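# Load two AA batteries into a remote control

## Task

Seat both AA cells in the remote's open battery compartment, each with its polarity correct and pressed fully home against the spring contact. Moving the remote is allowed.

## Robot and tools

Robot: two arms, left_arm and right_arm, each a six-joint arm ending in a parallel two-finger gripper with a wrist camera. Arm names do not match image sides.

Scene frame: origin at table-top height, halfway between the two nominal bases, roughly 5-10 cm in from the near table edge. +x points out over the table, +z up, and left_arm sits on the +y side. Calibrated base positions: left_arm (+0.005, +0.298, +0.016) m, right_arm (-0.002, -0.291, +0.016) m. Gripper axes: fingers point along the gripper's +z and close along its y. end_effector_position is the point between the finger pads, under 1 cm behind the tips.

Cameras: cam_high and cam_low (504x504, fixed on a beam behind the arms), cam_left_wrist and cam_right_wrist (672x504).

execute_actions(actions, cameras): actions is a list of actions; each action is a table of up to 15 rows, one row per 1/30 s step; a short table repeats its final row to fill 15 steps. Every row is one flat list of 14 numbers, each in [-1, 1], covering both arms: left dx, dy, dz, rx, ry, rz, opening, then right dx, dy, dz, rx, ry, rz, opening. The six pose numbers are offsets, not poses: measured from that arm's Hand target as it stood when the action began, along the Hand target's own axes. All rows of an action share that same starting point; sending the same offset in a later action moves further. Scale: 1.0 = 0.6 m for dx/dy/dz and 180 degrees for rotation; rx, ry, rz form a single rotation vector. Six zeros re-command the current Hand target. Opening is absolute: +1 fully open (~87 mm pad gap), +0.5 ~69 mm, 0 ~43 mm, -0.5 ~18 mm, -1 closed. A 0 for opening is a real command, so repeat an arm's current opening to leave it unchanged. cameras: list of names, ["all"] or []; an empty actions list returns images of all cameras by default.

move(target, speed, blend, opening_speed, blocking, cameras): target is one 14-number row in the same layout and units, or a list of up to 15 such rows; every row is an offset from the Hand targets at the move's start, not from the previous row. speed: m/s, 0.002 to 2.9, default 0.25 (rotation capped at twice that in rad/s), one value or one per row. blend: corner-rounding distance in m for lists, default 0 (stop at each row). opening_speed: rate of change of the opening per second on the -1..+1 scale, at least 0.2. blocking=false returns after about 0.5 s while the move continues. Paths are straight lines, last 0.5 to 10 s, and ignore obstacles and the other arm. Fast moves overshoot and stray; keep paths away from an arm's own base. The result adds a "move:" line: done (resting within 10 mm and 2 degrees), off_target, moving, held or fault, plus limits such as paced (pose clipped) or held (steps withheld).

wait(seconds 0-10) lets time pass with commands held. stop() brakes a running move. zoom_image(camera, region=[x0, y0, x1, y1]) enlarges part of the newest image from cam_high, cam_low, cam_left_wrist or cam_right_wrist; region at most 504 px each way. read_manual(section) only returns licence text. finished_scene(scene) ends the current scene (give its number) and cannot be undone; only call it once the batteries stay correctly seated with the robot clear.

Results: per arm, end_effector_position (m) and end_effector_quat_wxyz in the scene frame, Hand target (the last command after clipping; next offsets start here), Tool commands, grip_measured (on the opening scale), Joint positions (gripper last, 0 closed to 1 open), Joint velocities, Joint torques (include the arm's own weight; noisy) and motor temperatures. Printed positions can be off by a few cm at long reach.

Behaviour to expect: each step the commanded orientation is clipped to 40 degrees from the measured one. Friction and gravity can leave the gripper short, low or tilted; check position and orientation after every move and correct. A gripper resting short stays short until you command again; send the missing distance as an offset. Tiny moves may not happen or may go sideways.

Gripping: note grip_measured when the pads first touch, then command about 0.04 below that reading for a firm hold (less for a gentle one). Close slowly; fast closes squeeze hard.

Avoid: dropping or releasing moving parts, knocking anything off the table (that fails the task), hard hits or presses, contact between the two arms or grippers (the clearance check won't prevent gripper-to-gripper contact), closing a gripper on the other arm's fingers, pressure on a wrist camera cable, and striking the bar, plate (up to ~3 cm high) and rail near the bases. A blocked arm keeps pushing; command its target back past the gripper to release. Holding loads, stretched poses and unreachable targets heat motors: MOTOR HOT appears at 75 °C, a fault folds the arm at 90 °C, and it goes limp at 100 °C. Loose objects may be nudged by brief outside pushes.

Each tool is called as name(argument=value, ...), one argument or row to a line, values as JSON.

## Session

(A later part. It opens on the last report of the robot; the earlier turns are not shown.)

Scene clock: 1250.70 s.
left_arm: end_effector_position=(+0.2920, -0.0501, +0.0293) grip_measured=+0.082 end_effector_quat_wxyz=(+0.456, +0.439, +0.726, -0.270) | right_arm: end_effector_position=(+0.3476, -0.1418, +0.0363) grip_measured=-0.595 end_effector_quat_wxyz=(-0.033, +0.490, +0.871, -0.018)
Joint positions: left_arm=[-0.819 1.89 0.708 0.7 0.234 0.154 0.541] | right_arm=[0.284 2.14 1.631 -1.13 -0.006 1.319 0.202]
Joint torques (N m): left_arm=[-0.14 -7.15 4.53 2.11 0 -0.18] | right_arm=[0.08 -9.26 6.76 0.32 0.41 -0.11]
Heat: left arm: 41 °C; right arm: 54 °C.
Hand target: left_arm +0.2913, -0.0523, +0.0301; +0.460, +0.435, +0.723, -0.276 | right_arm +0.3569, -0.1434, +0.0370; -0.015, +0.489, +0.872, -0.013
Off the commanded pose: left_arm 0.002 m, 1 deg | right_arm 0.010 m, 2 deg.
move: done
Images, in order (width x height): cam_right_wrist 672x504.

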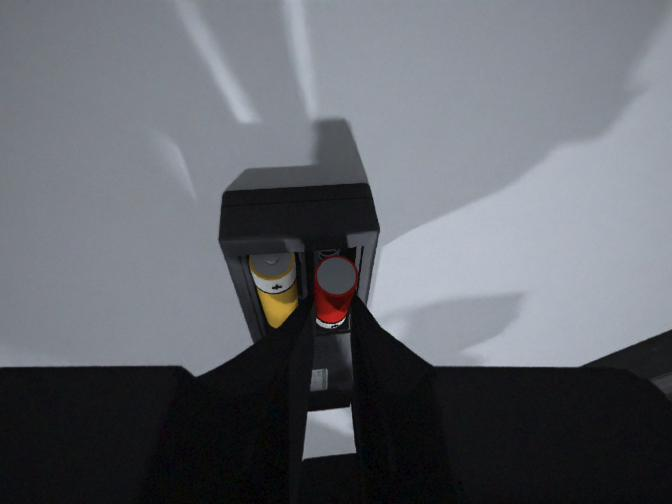

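move(
  target=[
    [0,0,0,0,0,0,-0.1,0,-0.003,-0.04,0,0,0,-0.82],
    [0,0,0,0,0,0,-0.1,0,-0.003,-0.04,0,0.13,0,-0.82],
  ],
  speed=0.06,
  cameras=["cam_right_wrist","cam_left_wrist"],
)

zoom_image(
  camera="cam_right_wrist",
  region=[230, 150, 430, 350],
)

zoom_image(
  camera="cam_left_wrist",
  region=[270, 0, 420, 80],
)

Scene clock: 1271.20 s.
left_arm: end_effector_position=(+0.2920, -0.0501, +0.0293) grip_measured=+0.082 end_effector_quat_wxyz=(+0.456, +0.439, +0.726, -0.270) | right_arm: end_effector_position=(+0.3521, -0.1470, +0.0549) grip_measured=-0.596 end_effector_quat_wxyz=(-0.187, +0.485, +0.851, +0.075)
Joint positions: left_arm=[-0.819 1.89 0.708 0.7 0.234 0.154 0.541] | right_arm=[0.131 2.266 1.794 -1.307 -0.332 1.143 0.202]
Joint torques (N m): left_arm=[-0.16 -7.15 4.49 2.1 0.01 -0.18] | right_arm=[-0.02 -9.2 8.73 -0.25 -0.17 -0.2]
Heat: left arm: 41 °C; right arm: 53 °C.
Hand target: left_arm +0.2913, -0.0523, +0.0301; +0.460, +0.435, +0.723, -0.276 | right_arm +0.3562, -0.1442, +0.0611; -0.192, +0.482, +0.851, +0.087
Off the commanded pose: left_arm 0.002 m, 1 deg | right_arm 0.008 m, 1 deg.
move: done
Images, in order (width x height): cam_left_wrist 672x504, cam_right_wrist 672x504.

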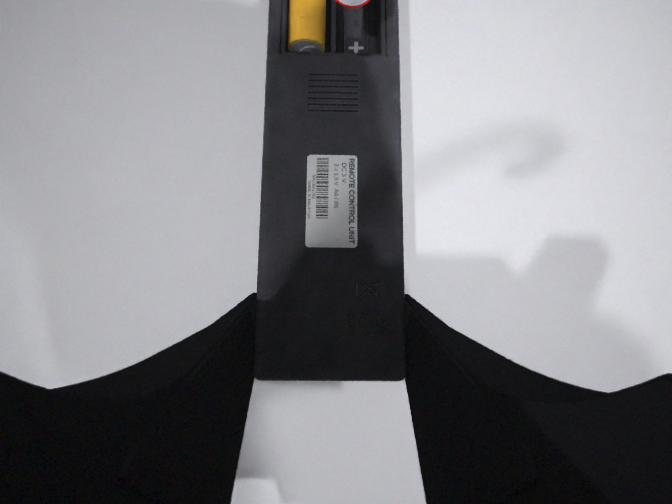

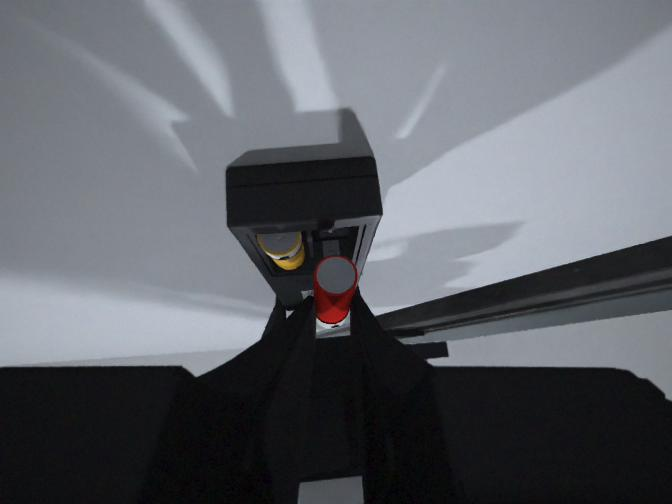

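Scaled by 2.520.

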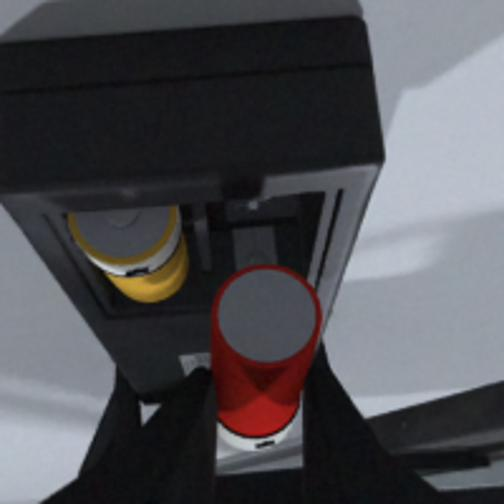

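Scaled by 3.360.

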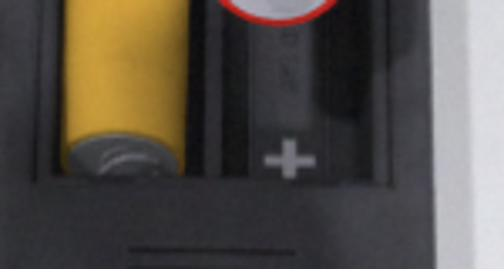

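move(
  target=[
    [0,0,0,0,0,0,-0.1,0.018,0.002,0.013,0,0,0,-0.82],
    [0,0,0,0,0,0,-0.1,0.004,0.003,0.043,0,0,0,-0.82],
  ],
  speed=0.05,
  cameras=["cam_right_wrist","cam_left_wrist"],
)

zoom_image(
  camera="cam_right_wrist",
  region=[230, 180, 430, 380],
)

zoom_image(
  camera="cam_left_wrist",
  region=[270, 0, 420, 80],
)

Scene clock: 1289.20 s.
left_arm: end_effector_position=(+0.2920, -0.0501, +0.0293) grip_measured=+0.082 end_effector_quat_wxyz=(+0.456, +0.439, +0.726, -0.270) | right_arm: end_effector_position=(+0.3500, -0.1378, +0.0417) grip_measured=-0.596 end_effector_quat_wxyz=(-0.187, +0.479, +0.854, +0.079)
Joint positions: left_arm=[-0.819 1.89 0.708 0.7 0.234 0.154 0.541] | right_arm=[0.152 2.274 1.753 -1.247 -0.341 1.151 0.202]
Joint torques (N m): left_arm=[-0.17 -7.13 4.53 2.1 0 -0.18] | right_arm=[0.68 -9.28 4.82 0.09 -0.14 0.04]
Heat: left arm: 41 °C; right arm: 50 °C.
Hand target: left_arm +0.2913, -0.0523, +0.0301; +0.460, +0.435, +0.723, -0.276 | right_arm +0.3504, -0.1329, +0.0384; -0.192, +0.482, +0.850, +0.086
Off the commanded pose: left_arm 0.002 m, 1 deg | right_arm 0.006 m, 1 deg.
move: done
Images, in order (width x height): cam_left_wrist 672x504, cam_right_wrist 672x504.

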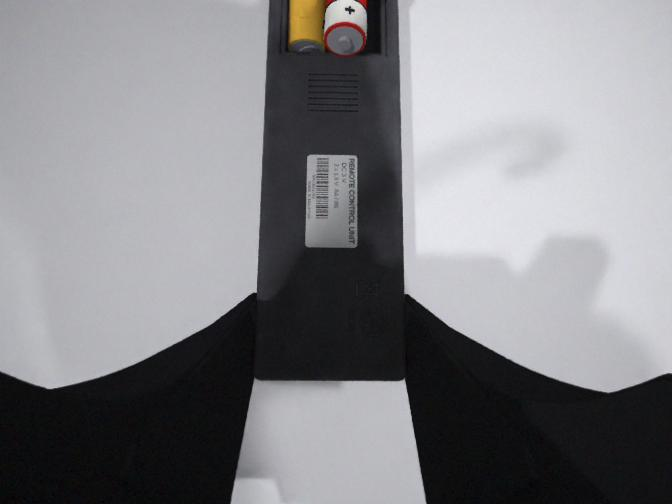

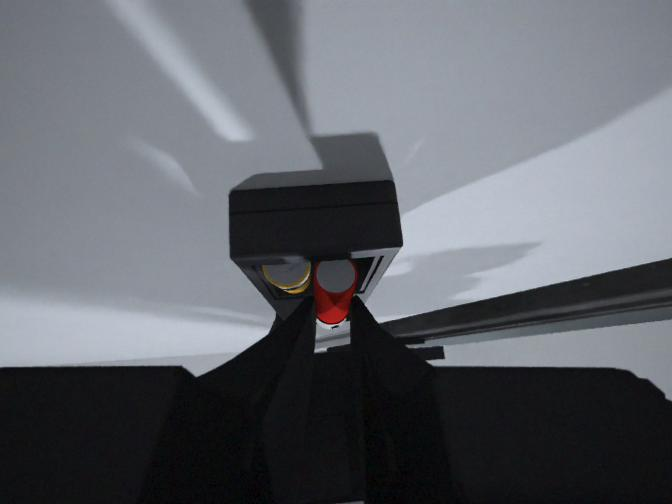

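Scaled by 2.520.

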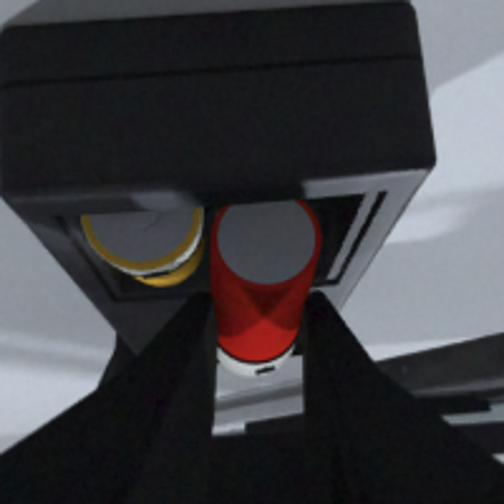

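Scaled by 3.360.

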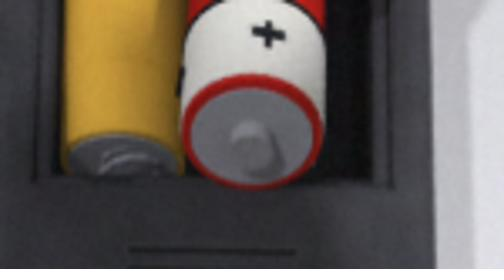

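move(
  target=[
    [0,0,0,0,0,0,-0.1,0.004,-0.002,-0.012,0,0,0,-0.82],
    [0,0,0,0,0,0,-0.1,0.004,-0.011,-0.012,0,0,0,-0.82],
  ],
  speed=0.05,
  cameras=["cam_right_wrist","cam_left_wrist"],
)

zoom_image(
  camera="cam_right_wrist",
  region=[230, 180, 430, 380],
)

zoom_image(
  camera="cam_left_wrist",
  region=[270, 0, 420, 80],
)

Scene clock: 1303.83 s.
left_arm: end_effector_position=(+0.2920, -0.0501, +0.0293) grip_measured=+0.082 end_effector_quat_wxyz=(+0.456, +0.439, +0.726, -0.270) | right_arm: end_effector_position=(+0.3461, -0.1384, +0.0391) grip_measured=-0.599 end_effector_quat_wxyz=(-0.193, +0.481, +0.852, +0.077)
Joint positions: left_arm=[-0.819 1.89 0.708 0.7 0.234 0.154 0.541] | right_arm=[0.15 2.274 1.737 -1.244 -0.346 1.151 0.2]
Joint torques (N m): left_arm=[-0.17 -7.1 4.53 2.12 0.01 -0.18] | right_arm=[0.18 -11.66 4.44 -0.09 -0.08 -0.03]
Heat: left arm: 41 °C; right arm: 51 °C.
Hand target: left_arm +0.2913, -0.0523, +0.0301; +0.460, +0.435, +0.723, -0.276 | right_arm +0.3455, -0.1368, +0.0462; -0.192, +0.482, +0.850, +0.087
Off the commanded pose: left_arm 0.002 m, 1 deg | right_arm 0.007 m, 1 deg.
move: done
Images, in order (width x height): cam_left_wrist 672x504, cam_right_wrist 672x504.

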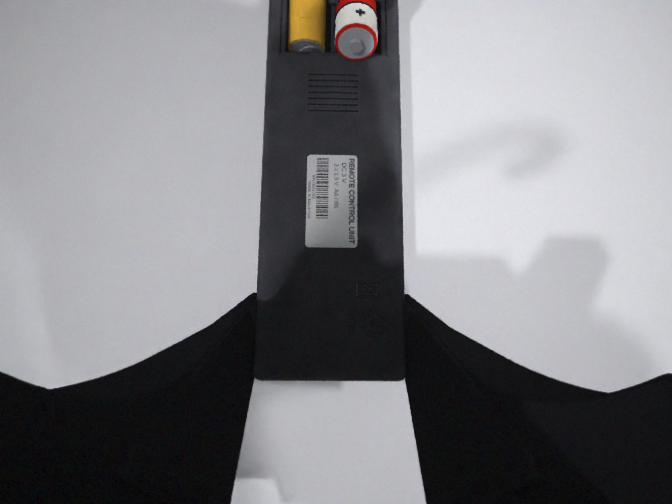

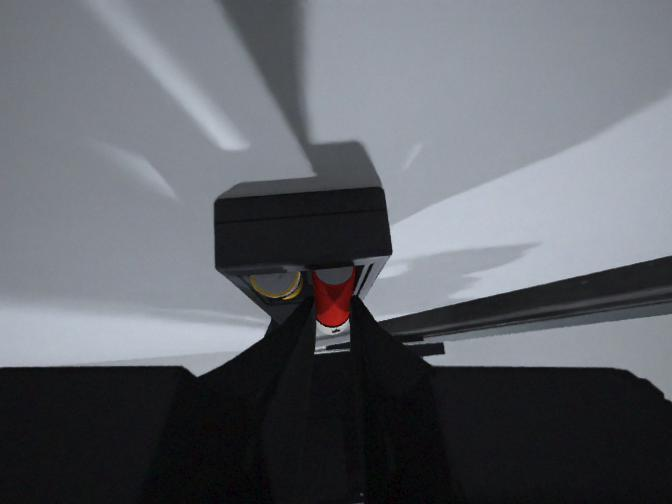

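Scaled by 2.520.

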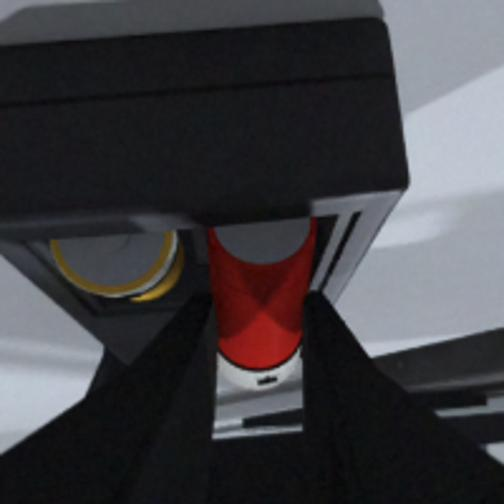

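Scaled by 3.360.

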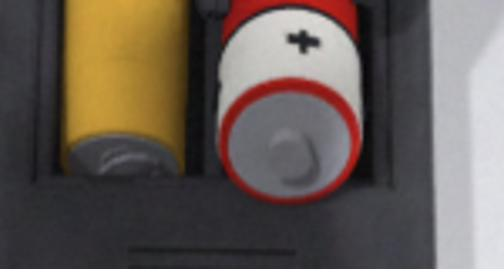

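move(
  target=[
    [0,0,0,0,0,0,-0.1,-0.004,0.001,0.010,0,0,0,-0.85],
    [0,0,0,0,0,0,-0.1,-0.034,0.001,-0.002,0,0,0,-0.85],
  ],
  speed=0.05,
  cameras=["cam_right_wrist","cam_left_wrist"],
)

zoom_image(
  camera="cam_right_wrist",
  region=[230, 180, 430, 380],
)

zoom_image(
  camera="cam_left_wrist",
  region=[270, 0, 420, 80],
)

Scene clock: 1312.93 s.
left_arm: end_effector_position=(+0.2918, -0.0502, +0.0293) grip_measured=+0.082 end_effector_quat_wxyz=(+0.456, +0.439, +0.726, -0.271) | right_arm: end_effector_position=(+0.3466, -0.1458, +0.0379) grip_measured=-0.603 end_effector_quat_wxyz=(-0.204, +0.481, +0.848, +0.086)
Joint positions: left_arm=[-0.819 1.89 0.708 0.7 0.235 0.154 0.541] | right_arm=[0.122 2.283 1.735 -1.25 -0.366 1.123 0.199]
Joint torques (N m): left_arm=[-0.12 -7.12 4.51 2.11 0 -0.17] | right_arm=[-1.2 -9.07 8.66 -0.21 0.2 -0.19]
Heat: left arm: 41 °C; right arm: 53 °C.
Hand target: left_arm +0.2913, -0.0523, +0.0301; +0.459, +0.435, +0.723, -0.276 | right_arm +0.3557, -0.1528, +0.0390; -0.191, +0.482, +0.851, +0.087
Off the commanded pose: left_arm 0.002 m, 1 deg | right_arm 0.012 m, 1 deg.
move: off_target (right_arm)
Images, in order (width x height): cam_left_wrist 672x504, cam_right_wrist 672x504.

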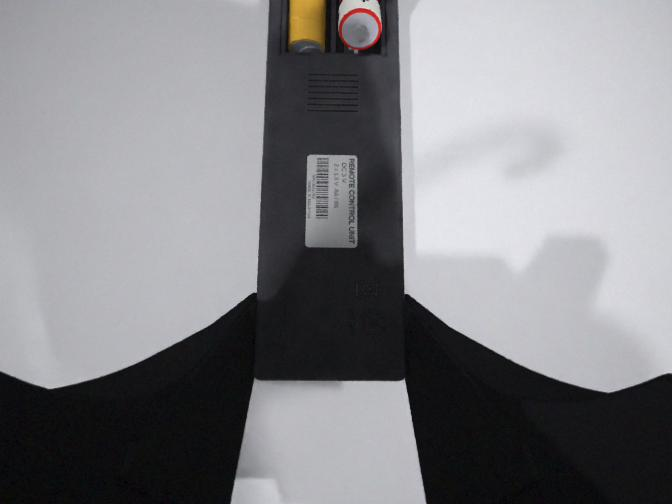

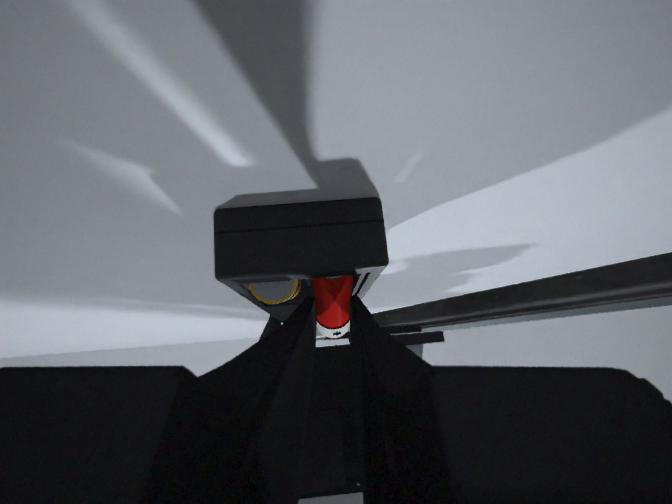

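Scaled by 2.520.

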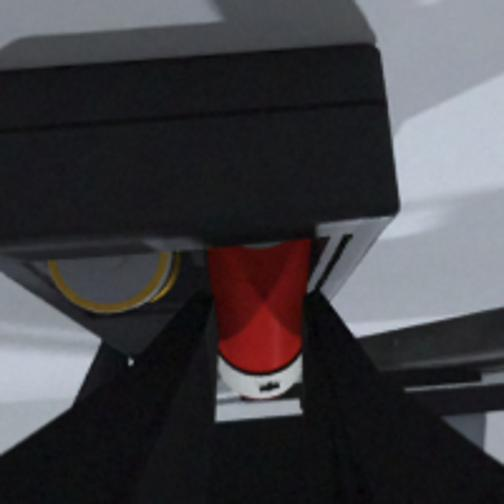

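Scaled by 3.360.

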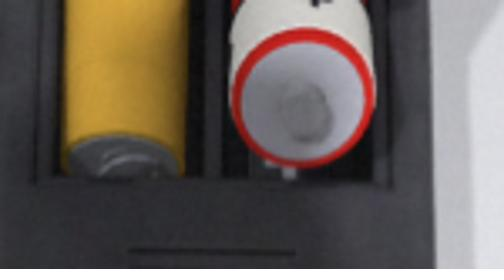

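move(
  target=[0,0,0,0,0,0,-0.1,-0.01,0,0.005,0,-0.12,0,-0.88],
  speed=0.06,
  cameras=["cam_right_wrist","cam_left_wrist"],
)

zoom_image(
  camera="cam_right_wrist",
  region=[230, 180, 430, 380],
)

zoom_image(
  camera="cam_left_wrist",
  region=[270, 0, 420, 80],
)

Scene clock: 1329.30 s.
left_arm: end_effector_position=(+0.2918, -0.0502, +0.0293) grip_measured=+0.082 end_effector_quat_wxyz=(+0.456, +0.439, +0.726, -0.271) | right_arm: end_effector_position=(+0.3467, -0.1432, +0.0383) grip_measured=-0.610 end_effector_quat_wxyz=(-0.079, +0.486, +0.871, +0.011)
Joint positions: left_arm=[-0.819 1.89 0.708 0.7 0.235 0.154 0.541] | right_arm=[0.236 2.164 1.652 -1.155 -0.108 1.259 0.195]
Joint torques (N m): left_arm=[-0.16 -7.08 4.51 2.1 -0.02 -0.17] | right_arm=[0.16 -10.8 4.04 0.51 1.06 0]
Heat: left arm: 41 °C; right arm: 51 °C.
Hand target: left_arm +0.2913, -0.0522, +0.0301; +0.460, +0.435, +0.723, -0.276 | right_arm +0.3577, -0.1566, +0.0338; -0.029, +0.490, +0.871, -0.005
Off the commanded pose: left_arm 0.002 m, 1 deg | right_arm 0.018 m, 6 deg.
move: off_target (right_arm)
Images, in order (width x height): cam_left_wrist 672x504, cam_right_wrist 672x504.

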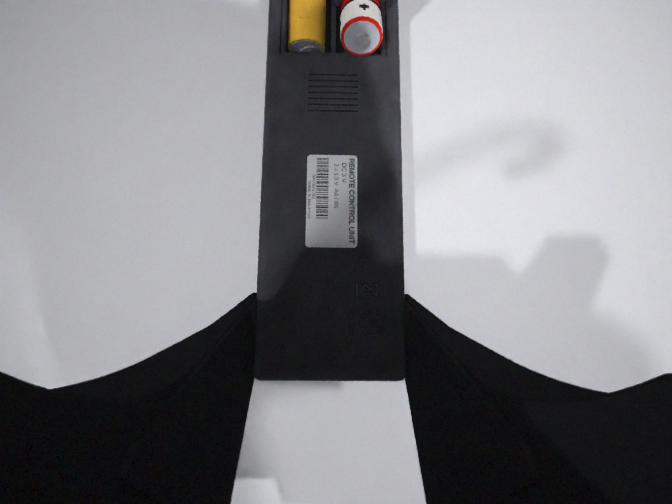

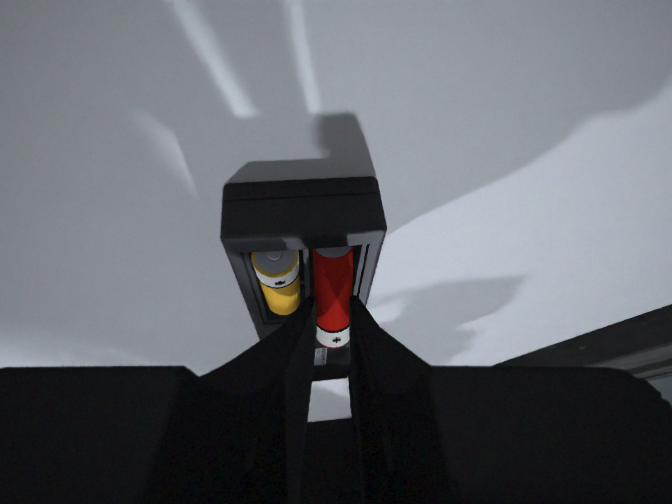

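Scaled by 2.520.

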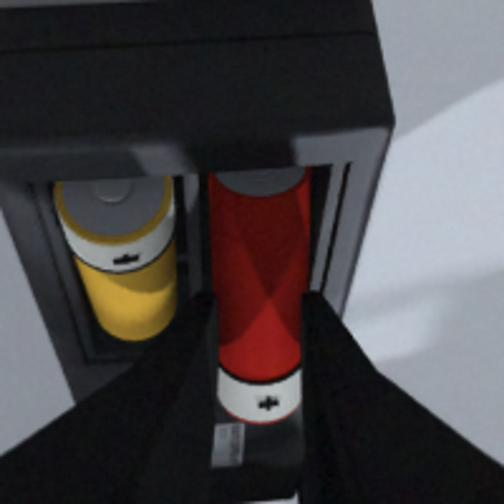

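Scaled by 3.360.

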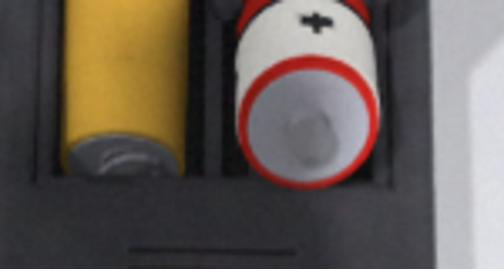

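move(
  target=[0,0,0,0,0,0,-0.1,-0.02,0,-0.007,0,0,0,-0.9],
  speed=0.06,
  cameras=["cam_right_wrist","cam_left_wrist"],
)

zoom_image(
  camera="cam_right_wrist",
  region=[230, 180, 430, 380],
)

zoom_image(
  camera="cam_left_wrist",
  region=[270, 0, 420, 80],
)

Scene clock: 1337.07 s.
left_arm: end_effector_position=(+0.2918, -0.0504, +0.0294) grip_measured=+0.082 end_effector_quat_wxyz=(+0.456, +0.439, +0.725, -0.271) | right_arm: end_effector_position=(+0.3473, -0.1451, +0.0382) grip_measured=-0.610 end_effector_quat_wxyz=(-0.078, +0.486, +0.870, +0.011)
Joint positions: left_arm=[-0.819 1.89 0.708 0.701 0.236 0.153 0.541] | right_arm=[0.232 2.164 1.652 -1.155 -0.106 1.255 0.195]
Joint torques (N m): left_arm=[-0.16 -7.12 4.51 2.1 -0.01 -0.18] | right_arm=[-2.03 -10.24 6.75 0.32 1.07 -0.19]
Heat: left arm: 41 °C; right arm: 52 °C.
Hand target: left_arm +0.2913, -0.0523, +0.0301; +0.459, +0.435, +0.723, -0.276 | right_arm +0.3642, -0.1669, +0.0375; -0.029, +0.490, +0.871, -0.005
Off the commanded pose: left_arm 0.002 m, 1 deg | right_arm 0.028 m, 6 deg.
move: off_target (right_arm)
Images, in order (width x height): cam_left_wrist 672x504, cam_right_wrist 672x504.

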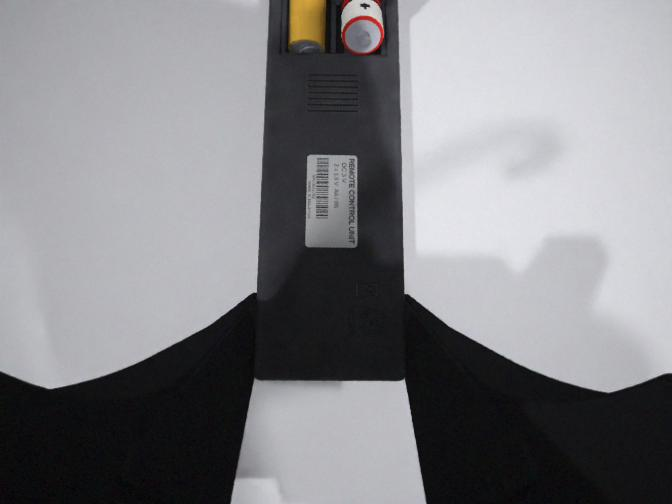

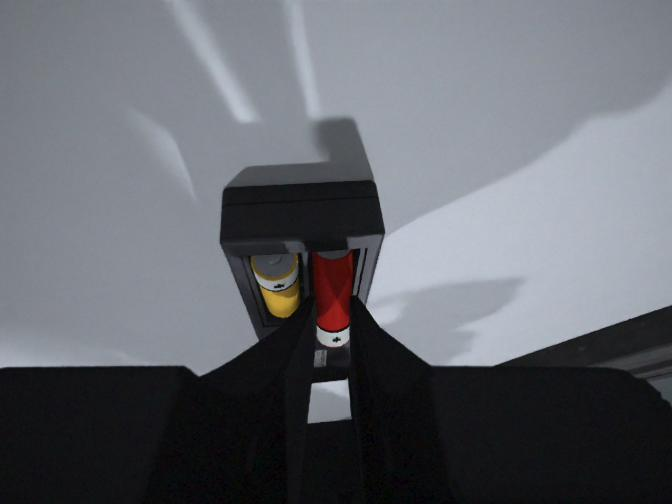

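Scaled by 2.520.

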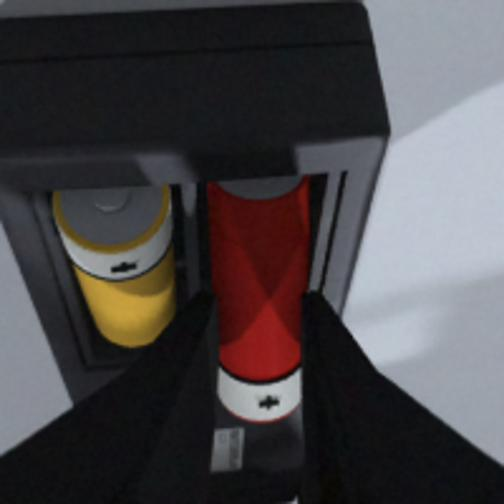

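Scaled by 3.360.

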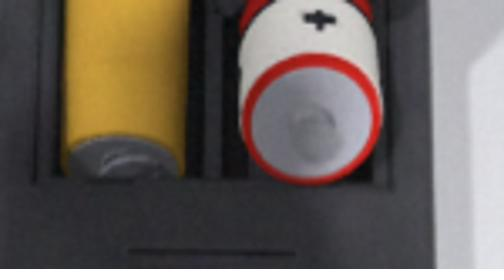

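move(
  target=[0,0,0,0,0,0,-0.1,-0.02,0.002,-0.003,0,0,0,-0.92],
  speed=0.06,
  cameras=["cam_right_wrist","cam_left_wrist"],
)

zoom_image(
  camera="cam_left_wrist",
  region=[270, 0, 420, 80],
)

Scene clock: 1342.93 s.
left_arm: end_effector_position=(+0.2928, -0.0526, +0.0327) grip_measured=+0.082 end_effector_quat_wxyz=(+0.462, +0.438, +0.721, -0.274) | right_arm: end_effector_position=(+0.3490, -0.1514, +0.0397) grip_measured=-0.612 end_effector_quat_wxyz=(-0.079, +0.482, +0.872, +0.012)
Joint positions: left_arm=[-0.82 1.89 0.708 0.717 0.238 0.153 0.541] | right_arm=[0.215 2.164 1.658 -1.162 -0.106 1.23 0.194]
Joint torques (N m): left_arm=[0.01 -7.12 4.52 1.96 -0.04 -0.17] | right_arm=[-2.99 -9.07 9.06 0.25 1.09 -0.24]
Heat: left arm: 41 °C; right arm: 52 °C.
Hand target: left_arm +0.2914, -0.0522, +0.0301; +0.460, +0.435, +0.723, -0.276 | right_arm +0.3716, -0.1766, +0.0387; -0.029, +0.490, +0.871, -0.005
Off the commanded pose: left_arm 0.003 m, 1 deg | right_arm 0.034 m, 6 deg.
move: off_target (right_arm)
Images, in order (width x height): cam_left_wrist 672x504, cam_right_wrist 672x504.

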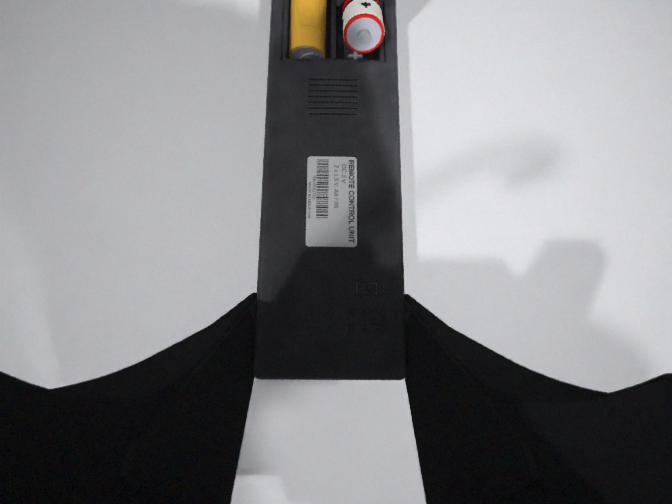

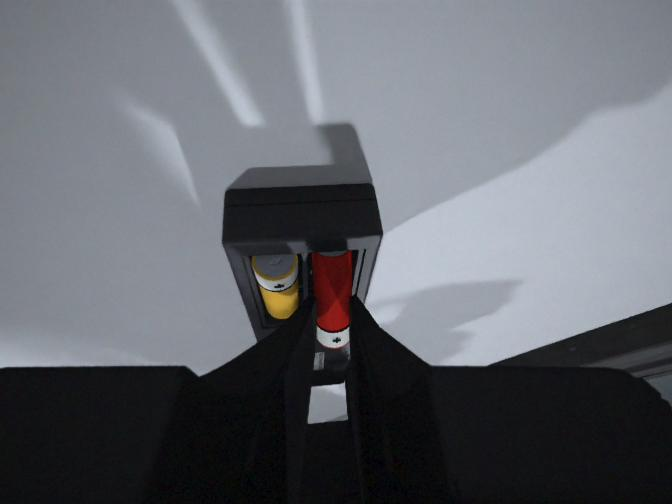

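Scaled by 3.360.

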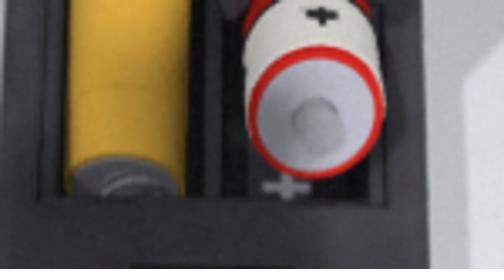

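move(
  target=[0,0,0,0,0,0,-0.1,-0.006,0.001,0.025,0,-0.05,0,-0.92],
  speed=0.06,
  cameras=["cam_right_wrist","cam_left_wrist"],
)

zoom_image(
  camera="cam_left_wrist",
  region=[270, 0, 420, 80],
)

Scene clock: 1349.20 s.
left_arm: end_effector_position=(+0.2924, -0.0529, +0.0327) grip_measured=+0.082 end_effector_quat_wxyz=(+0.462, +0.439, +0.721, -0.274) | right_arm: end_effector_position=(+0.3489, -0.1497, +0.0373) grip_measured=-0.613 end_effector_quat_wxyz=(-0.046, +0.480, +0.876, -0.011)
Joint positions: left_arm=[-0.821 1.89 0.708 0.717 0.238 0.153 0.541] | right_arm=[0.253 2.149 1.642 -1.143 -0.031 1.264 0.193]
Joint torques (N m): left_arm=[0.09 -7.13 4.51 1.96 -0.05 -0.19] | right_arm=[-1.29 -9.72 3.81 0.88 1.78 0.01]
Heat: left arm: 40 °C; right arm: 52 °C.
Hand target: left_arm +0.2914, -0.0522, +0.0301; +0.459, +0.435, +0.723, -0.276 | right_arm +0.3731, -0.1791, +0.0235; +0.040, +0.488, +0.871, -0.044
Off the commanded pose: left_arm 0.003 m, 1 deg | right_arm 0.040 m, 11 deg.
move: off_target (right_arm)
Images, in order (width x height): cam_left_wrist 672x504, cam_right_wrist 672x504.

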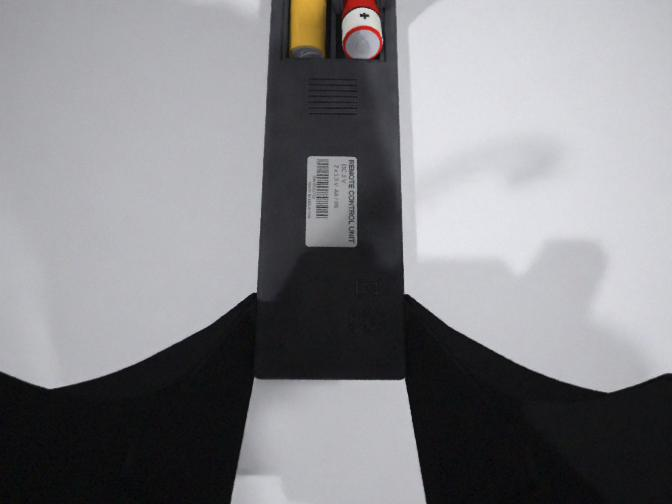

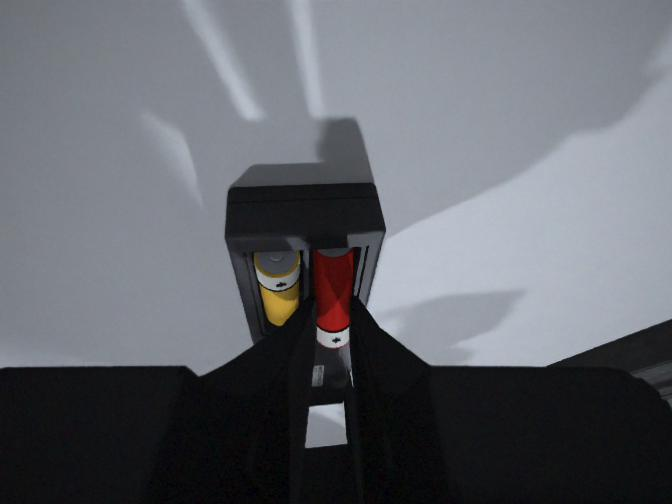

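Scaled by 3.360.

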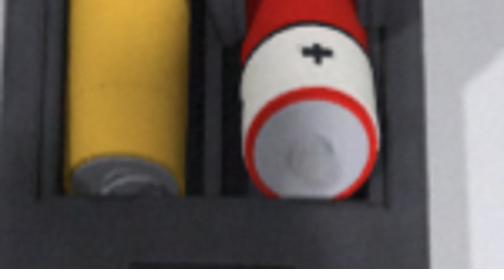

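move(
  target=[
    [0,0,0,0,0,0,-0.1,0.04,-0.005,-0.012,0,0.05,0,-0.88],
    [0,0,0,0,0,0,-0.1,0.04,-0.005,-0.012,0,0.05,0,-0.42],
    [0,0,0,0,0,0,-0.1,0.045,-0.005,-0.1,0,0.05,0,-0.42],
  ],
  speed=0.08,
  opening_speed=0.5,
  cameras=["cam_right_wrist","cam_left_wrist"],
)

zoom_image(
  camera="cam_right_wrist",
  region=[230, 150, 430, 350],
)

zoom_image(
  camera="cam_left_wrist",
  region=[270, 0, 420, 80],
)

Scene clock: 1362.30 s.
left_arm: end_effector_position=(+0.2919, -0.0526, +0.0322) grip_measured=+0.082 end_effector_quat_wxyz=(+0.461, +0.439, +0.721, -0.274) | right_arm: end_effector_position=(+0.3468, -0.1526, +0.0601) grip_measured=-0.420 end_effector_quat_wxyz=(-0.055, +0.487, +0.871, -0.017)
Joint positions: left_arm=[-0.821 1.89 0.706 0.717 0.239 0.152 0.541] | right_arm=[0.246 2.135 1.711 -1.246 -0.034 1.275 0.29]
Joint velocities: left_arm=[within noise] | right_arm=[0.002 -0.017 -0.017 -0.037 0.022 -0.154 -0.012]
Joint torques (N m): left_arm=[0.08 -7.09 4.64 1.97 -0.05 -0.17] | right_arm=[0.98 -12.26 8.87 -0.08 0.39 0.06]
Heat: left arm: 39 °C; right arm: 51 °C.
Hand target: left_arm +0.2914, -0.0523, +0.0301; +0.460, +0.435, +0.723, -0.276 | right_arm +0.3548, -0.1509, +0.0801; -0.029, +0.490, +0.871, -0.005
Off the commanded pose: left_arm 0.002 m, 1 deg | right_arm 0.022 m, 3 deg.
move: off_target (right_arm); target 2's new opening was sent with right_arm's hand 0.017 m and 4 deg from that target
Images, in order (width x height): cam_left_wrist 672x504, cam_right_wrist 672x504.

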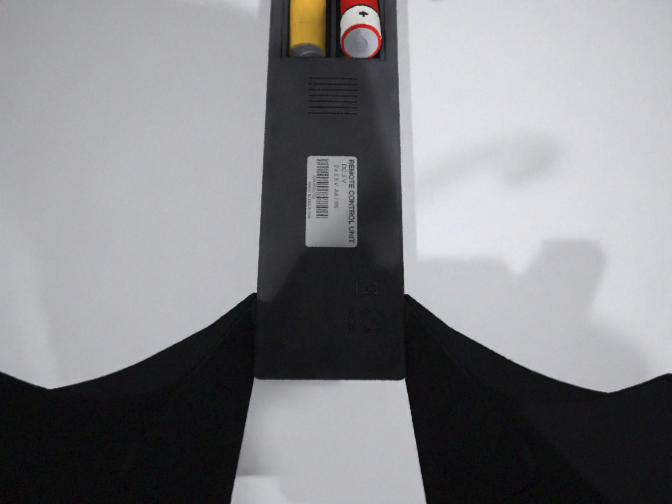

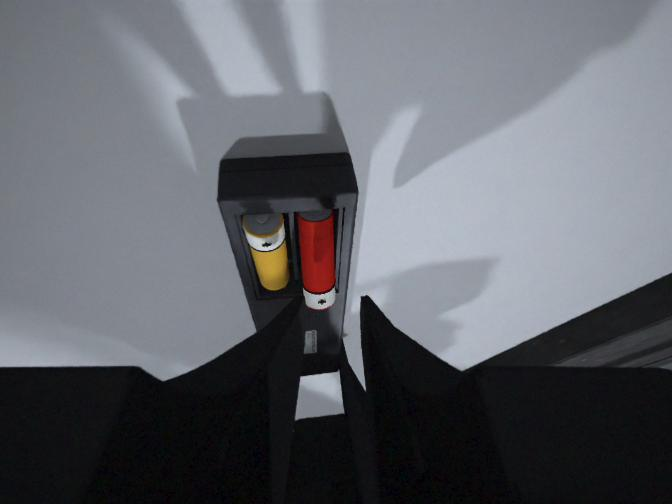

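Scaled by 2.520.

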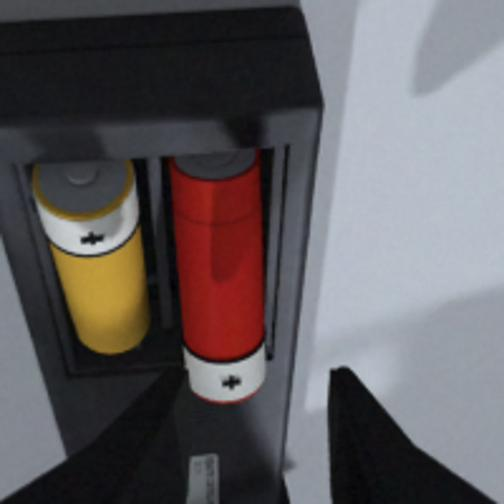

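Scaled by 3.360.

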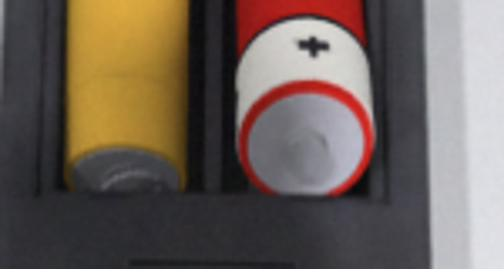

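move(
  target=[
    [0,0,0,0,0,0,-0.1,0.048,0.004,0.02,0,0,0,-1],
    [0,0,0,0,0,0,-0.1,0.044,0.002,0.042,0,0,0,-1],
  ],
  speed=0.07,
  cameras=["cam_right_wrist","cam_left_wrist"],
)

zoom_image(
  camera="cam_right_wrist",
  region=[230, 150, 430, 350],
)

zoom_image(
  camera="cam_left_wrist",
  region=[270, 0, 420, 80],
)

Scene clock: 1377.87 s.
left_arm: end_effector_position=(+0.2917, -0.0524, +0.0320) grip_measured=+0.082 end_effector_quat_wxyz=(+0.461, +0.439, +0.721, -0.274) | right_arm: end_effector_position=(+0.3340, -0.1264, +0.0496) grip_measured=-0.970 end_effector_quat_wxyz=(-0.051, +0.485, +0.873, -0.019)
Joint positions: left_arm=[-0.821 1.89 0.706 0.717 0.239 0.152 0.541] | right_arm=[0.321 2.123 1.648 -1.19 -0.034 1.345 0.015]
Joint torques (N m): left_arm=[0.06 -7.12 4.68 1.96 -0.06 -0.17] | right_arm=[0.17 -11.67 4.59 0.36 0.36 0.02]
Motor temperatures (°C): left_arm=[25 37 31 38 23 22 26] | right_arm=[23 56 40 23 25 22 25]
Heat: left arm: 38 °C; right arm: 56 °C.
Hand target: left_arm +0.2914, -0.0523, +0.0302; +0.460, +0.435, +0.723, -0.276 | right_arm +0.3409, -0.1272, +0.0562; -0.029, +0.490, +0.871, -0.005
Off the commanded pose: left_arm 0.002 m, 1 deg | right_arm 0.009 m, 3 deg.
move: off_target (right_arm)
Images, in order (width x height): cam_left_wrist 672x504, cam_right_wrist 672x504.

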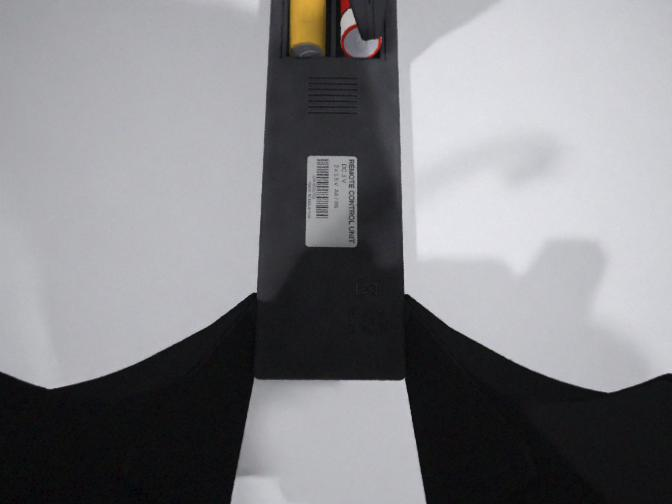

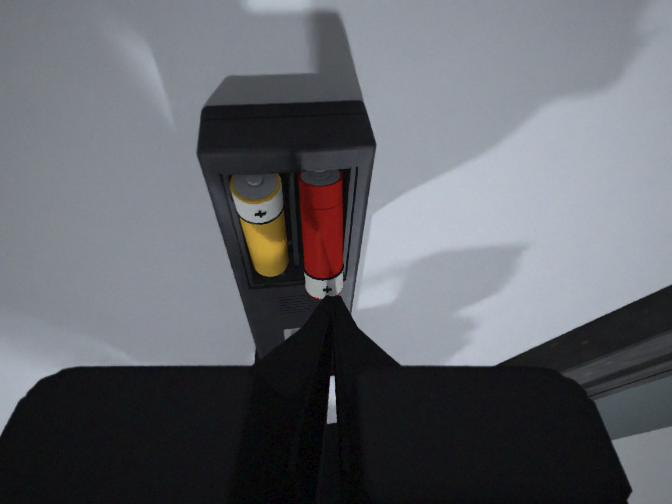

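Scaled by 2.520.

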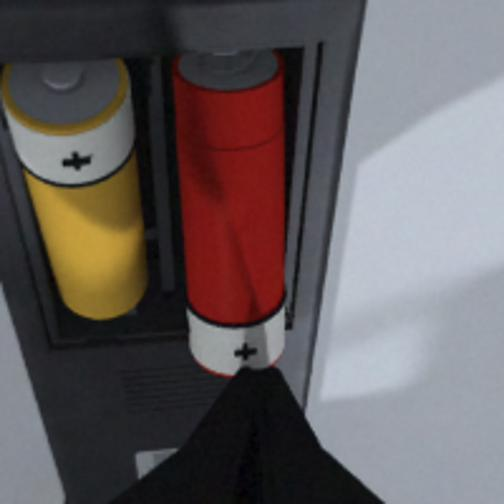

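Scaled by 3.360.

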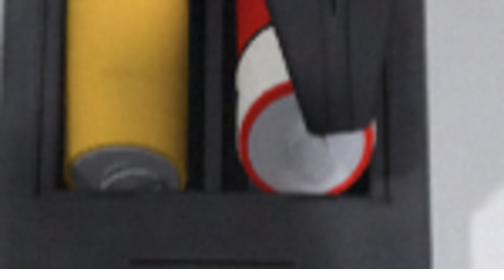

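move(
  target=[0,0,0,0,0,0,-0.1,-0.01,0.004,0.055,0,0,0,-1],
  speed=0.05,
  cameras=["cam_right_wrist","cam_left_wrist"],
)

zoom_image(
  camera="cam_right_wrist",
  region=[230, 150, 430, 350],
)

zoom_image(
  camera="cam_left_wrist",
  region=[270, 0, 420, 80],
)

Scene clock: 1386.63 s.
left_arm: end_effector_position=(+0.2912, -0.0518, +0.0298) grip_measured=+0.082 end_effector_quat_wxyz=(+0.458, +0.439, +0.723, -0.273) | right_arm: end_effector_position=(+0.3381, -0.1246, +0.0416) grip_measured=-0.970 end_effector_quat_wxyz=(-0.048, +0.490, +0.870, +0.003)
Joint positions: left_arm=[-0.821 1.894 0.705 0.715 0.238 0.153 0.541] | right_arm=[0.311 2.113 1.599 -1.116 -0.058 1.345 0.015]
Joint torques (N m): left_arm=[0.08 -7.38 4.75 1.98 -0.04 -0.17] | right_arm=[0.02 -7.42 2.7 0.74 0.59 -0.11]
Motor temperatures (°C): left_arm=[25 37 31 38 23 22 26] | right_arm=[23 57 39 23 25 22 25]
Heat: left arm: 38 °C; right arm: 57 °C.
Hand target: left_arm +0.2914, -0.0523, +0.0301; +0.459, +0.435, +0.723, -0.276 | right_arm +0.3442, -0.1305, +0.0229; -0.029, +0.490, +0.871, -0.005
Off the commanded pose: left_arm 0.001 m, 1 deg | right_arm 0.021 m, 2 deg.
move: off_target (right_arm)
Images, in order (width x height): cam_left_wrist 672x504, cam_right_wrist 672x504.

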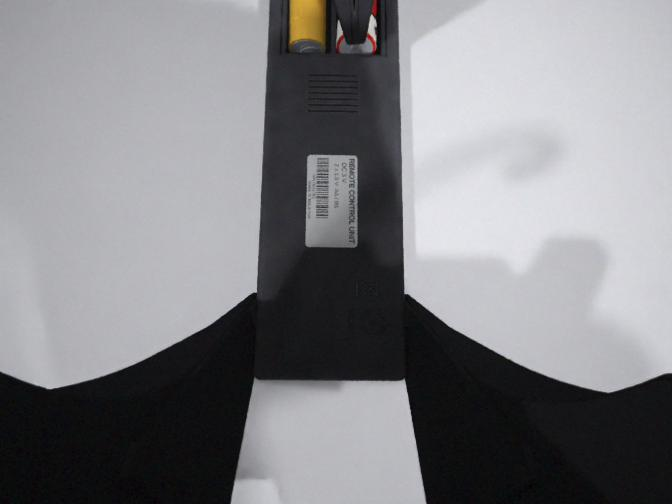

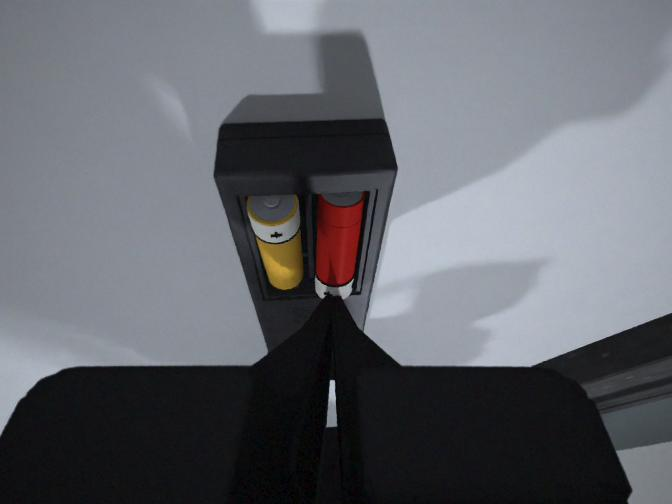

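Scaled by 2.520.

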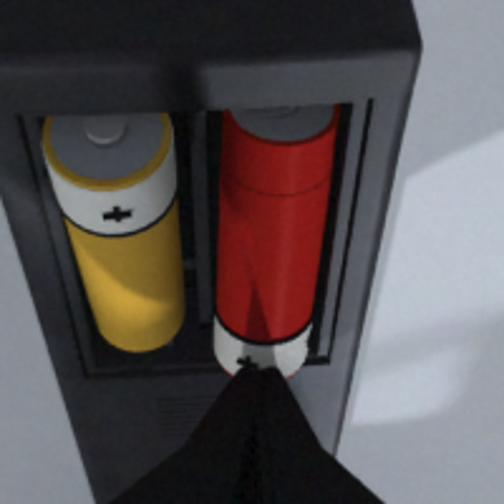

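Scaled by 3.360.

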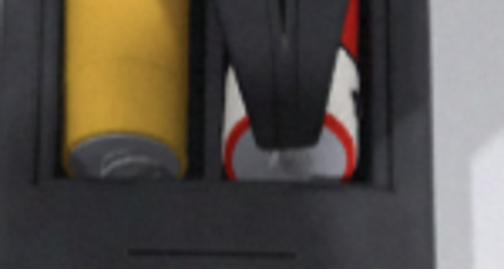

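move(
  target=[0,0,0,0,0,0,-0.1,-0.02,0.002,0.02,0,0,0,-1],
  speed=0.05,
  cameras=["cam_right_wrist","cam_left_wrist"],
)

zoom_image(
  camera="cam_right_wrist",
  region=[230, 150, 430, 350],
)

zoom_image(
  camera="cam_left_wrist",
  region=[270, 0, 420, 80],
)

Scene clock: 1393.47 s.
left_arm: end_effector_position=(+0.2910, -0.0516, +0.0296) grip_measured=+0.082 end_effector_quat_wxyz=(+0.458, +0.440, +0.723, -0.273) | right_arm: end_effector_position=(+0.3405, -0.1277, +0.0387) grip_measured=-0.970 end_effector_quat_wxyz=(-0.056, +0.488, +0.871, +0.015)
Joint positions: left_arm=[-0.821 1.894 0.705 0.714 0.238 0.153 0.541] | right_arm=[0.289 2.116 1.587 -1.094 -0.084 1.319 0.015]
Joint torques (N m): left_arm=[0.08 -7.39 4.75 1.98 -0.04 -0.17] | right_arm=[-0.61 -5.65 3.14 0.85 0.84 -0.11]
Motor temperatures (°C): left_arm=[25 38 32 37 23 22 26] | right_arm=[23 55 38 23 25 22 25]
Heat: left arm: 38 °C; right arm: 55 °C.
Hand target: left_arm +0.2914, -0.0522, +0.0300; +0.459, +0.435, +0.723, -0.276 | right_arm +0.3507, -0.1399, +0.0103; -0.029, +0.490, +0.871, -0.005
Off the commanded pose: left_arm 0.001 m, 1 deg | right_arm 0.033 m, 4 deg.
move: off_target (right_arm)
Images, in order (width x height): cam_left_wrist 672x504, cam_right_wrist 672x504.

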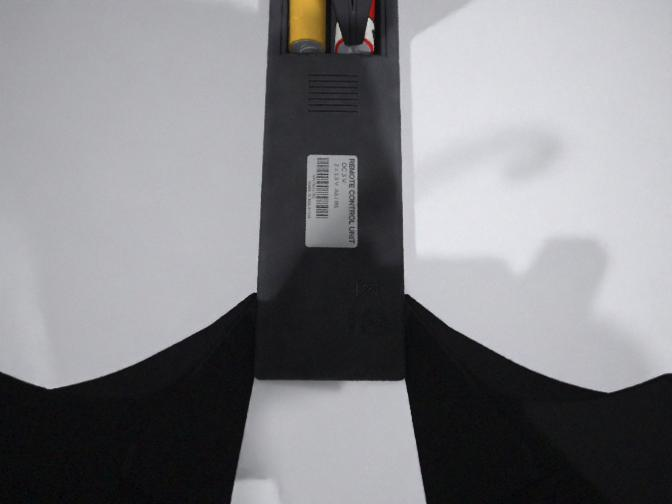

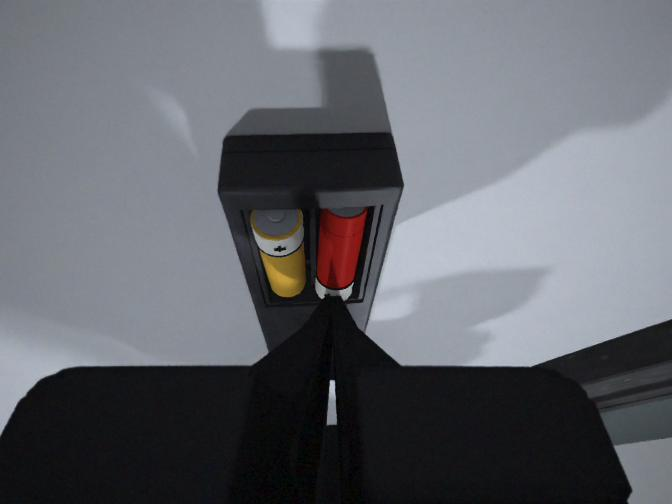

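Scaled by 2.520.

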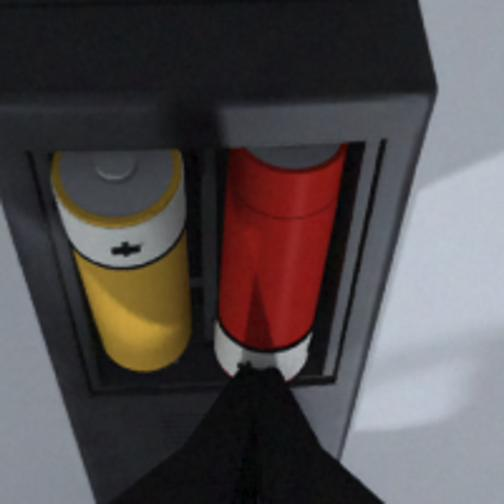

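Scaled by 3.360.

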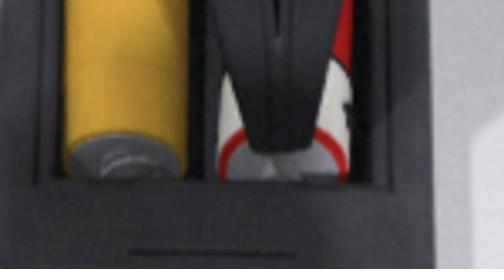

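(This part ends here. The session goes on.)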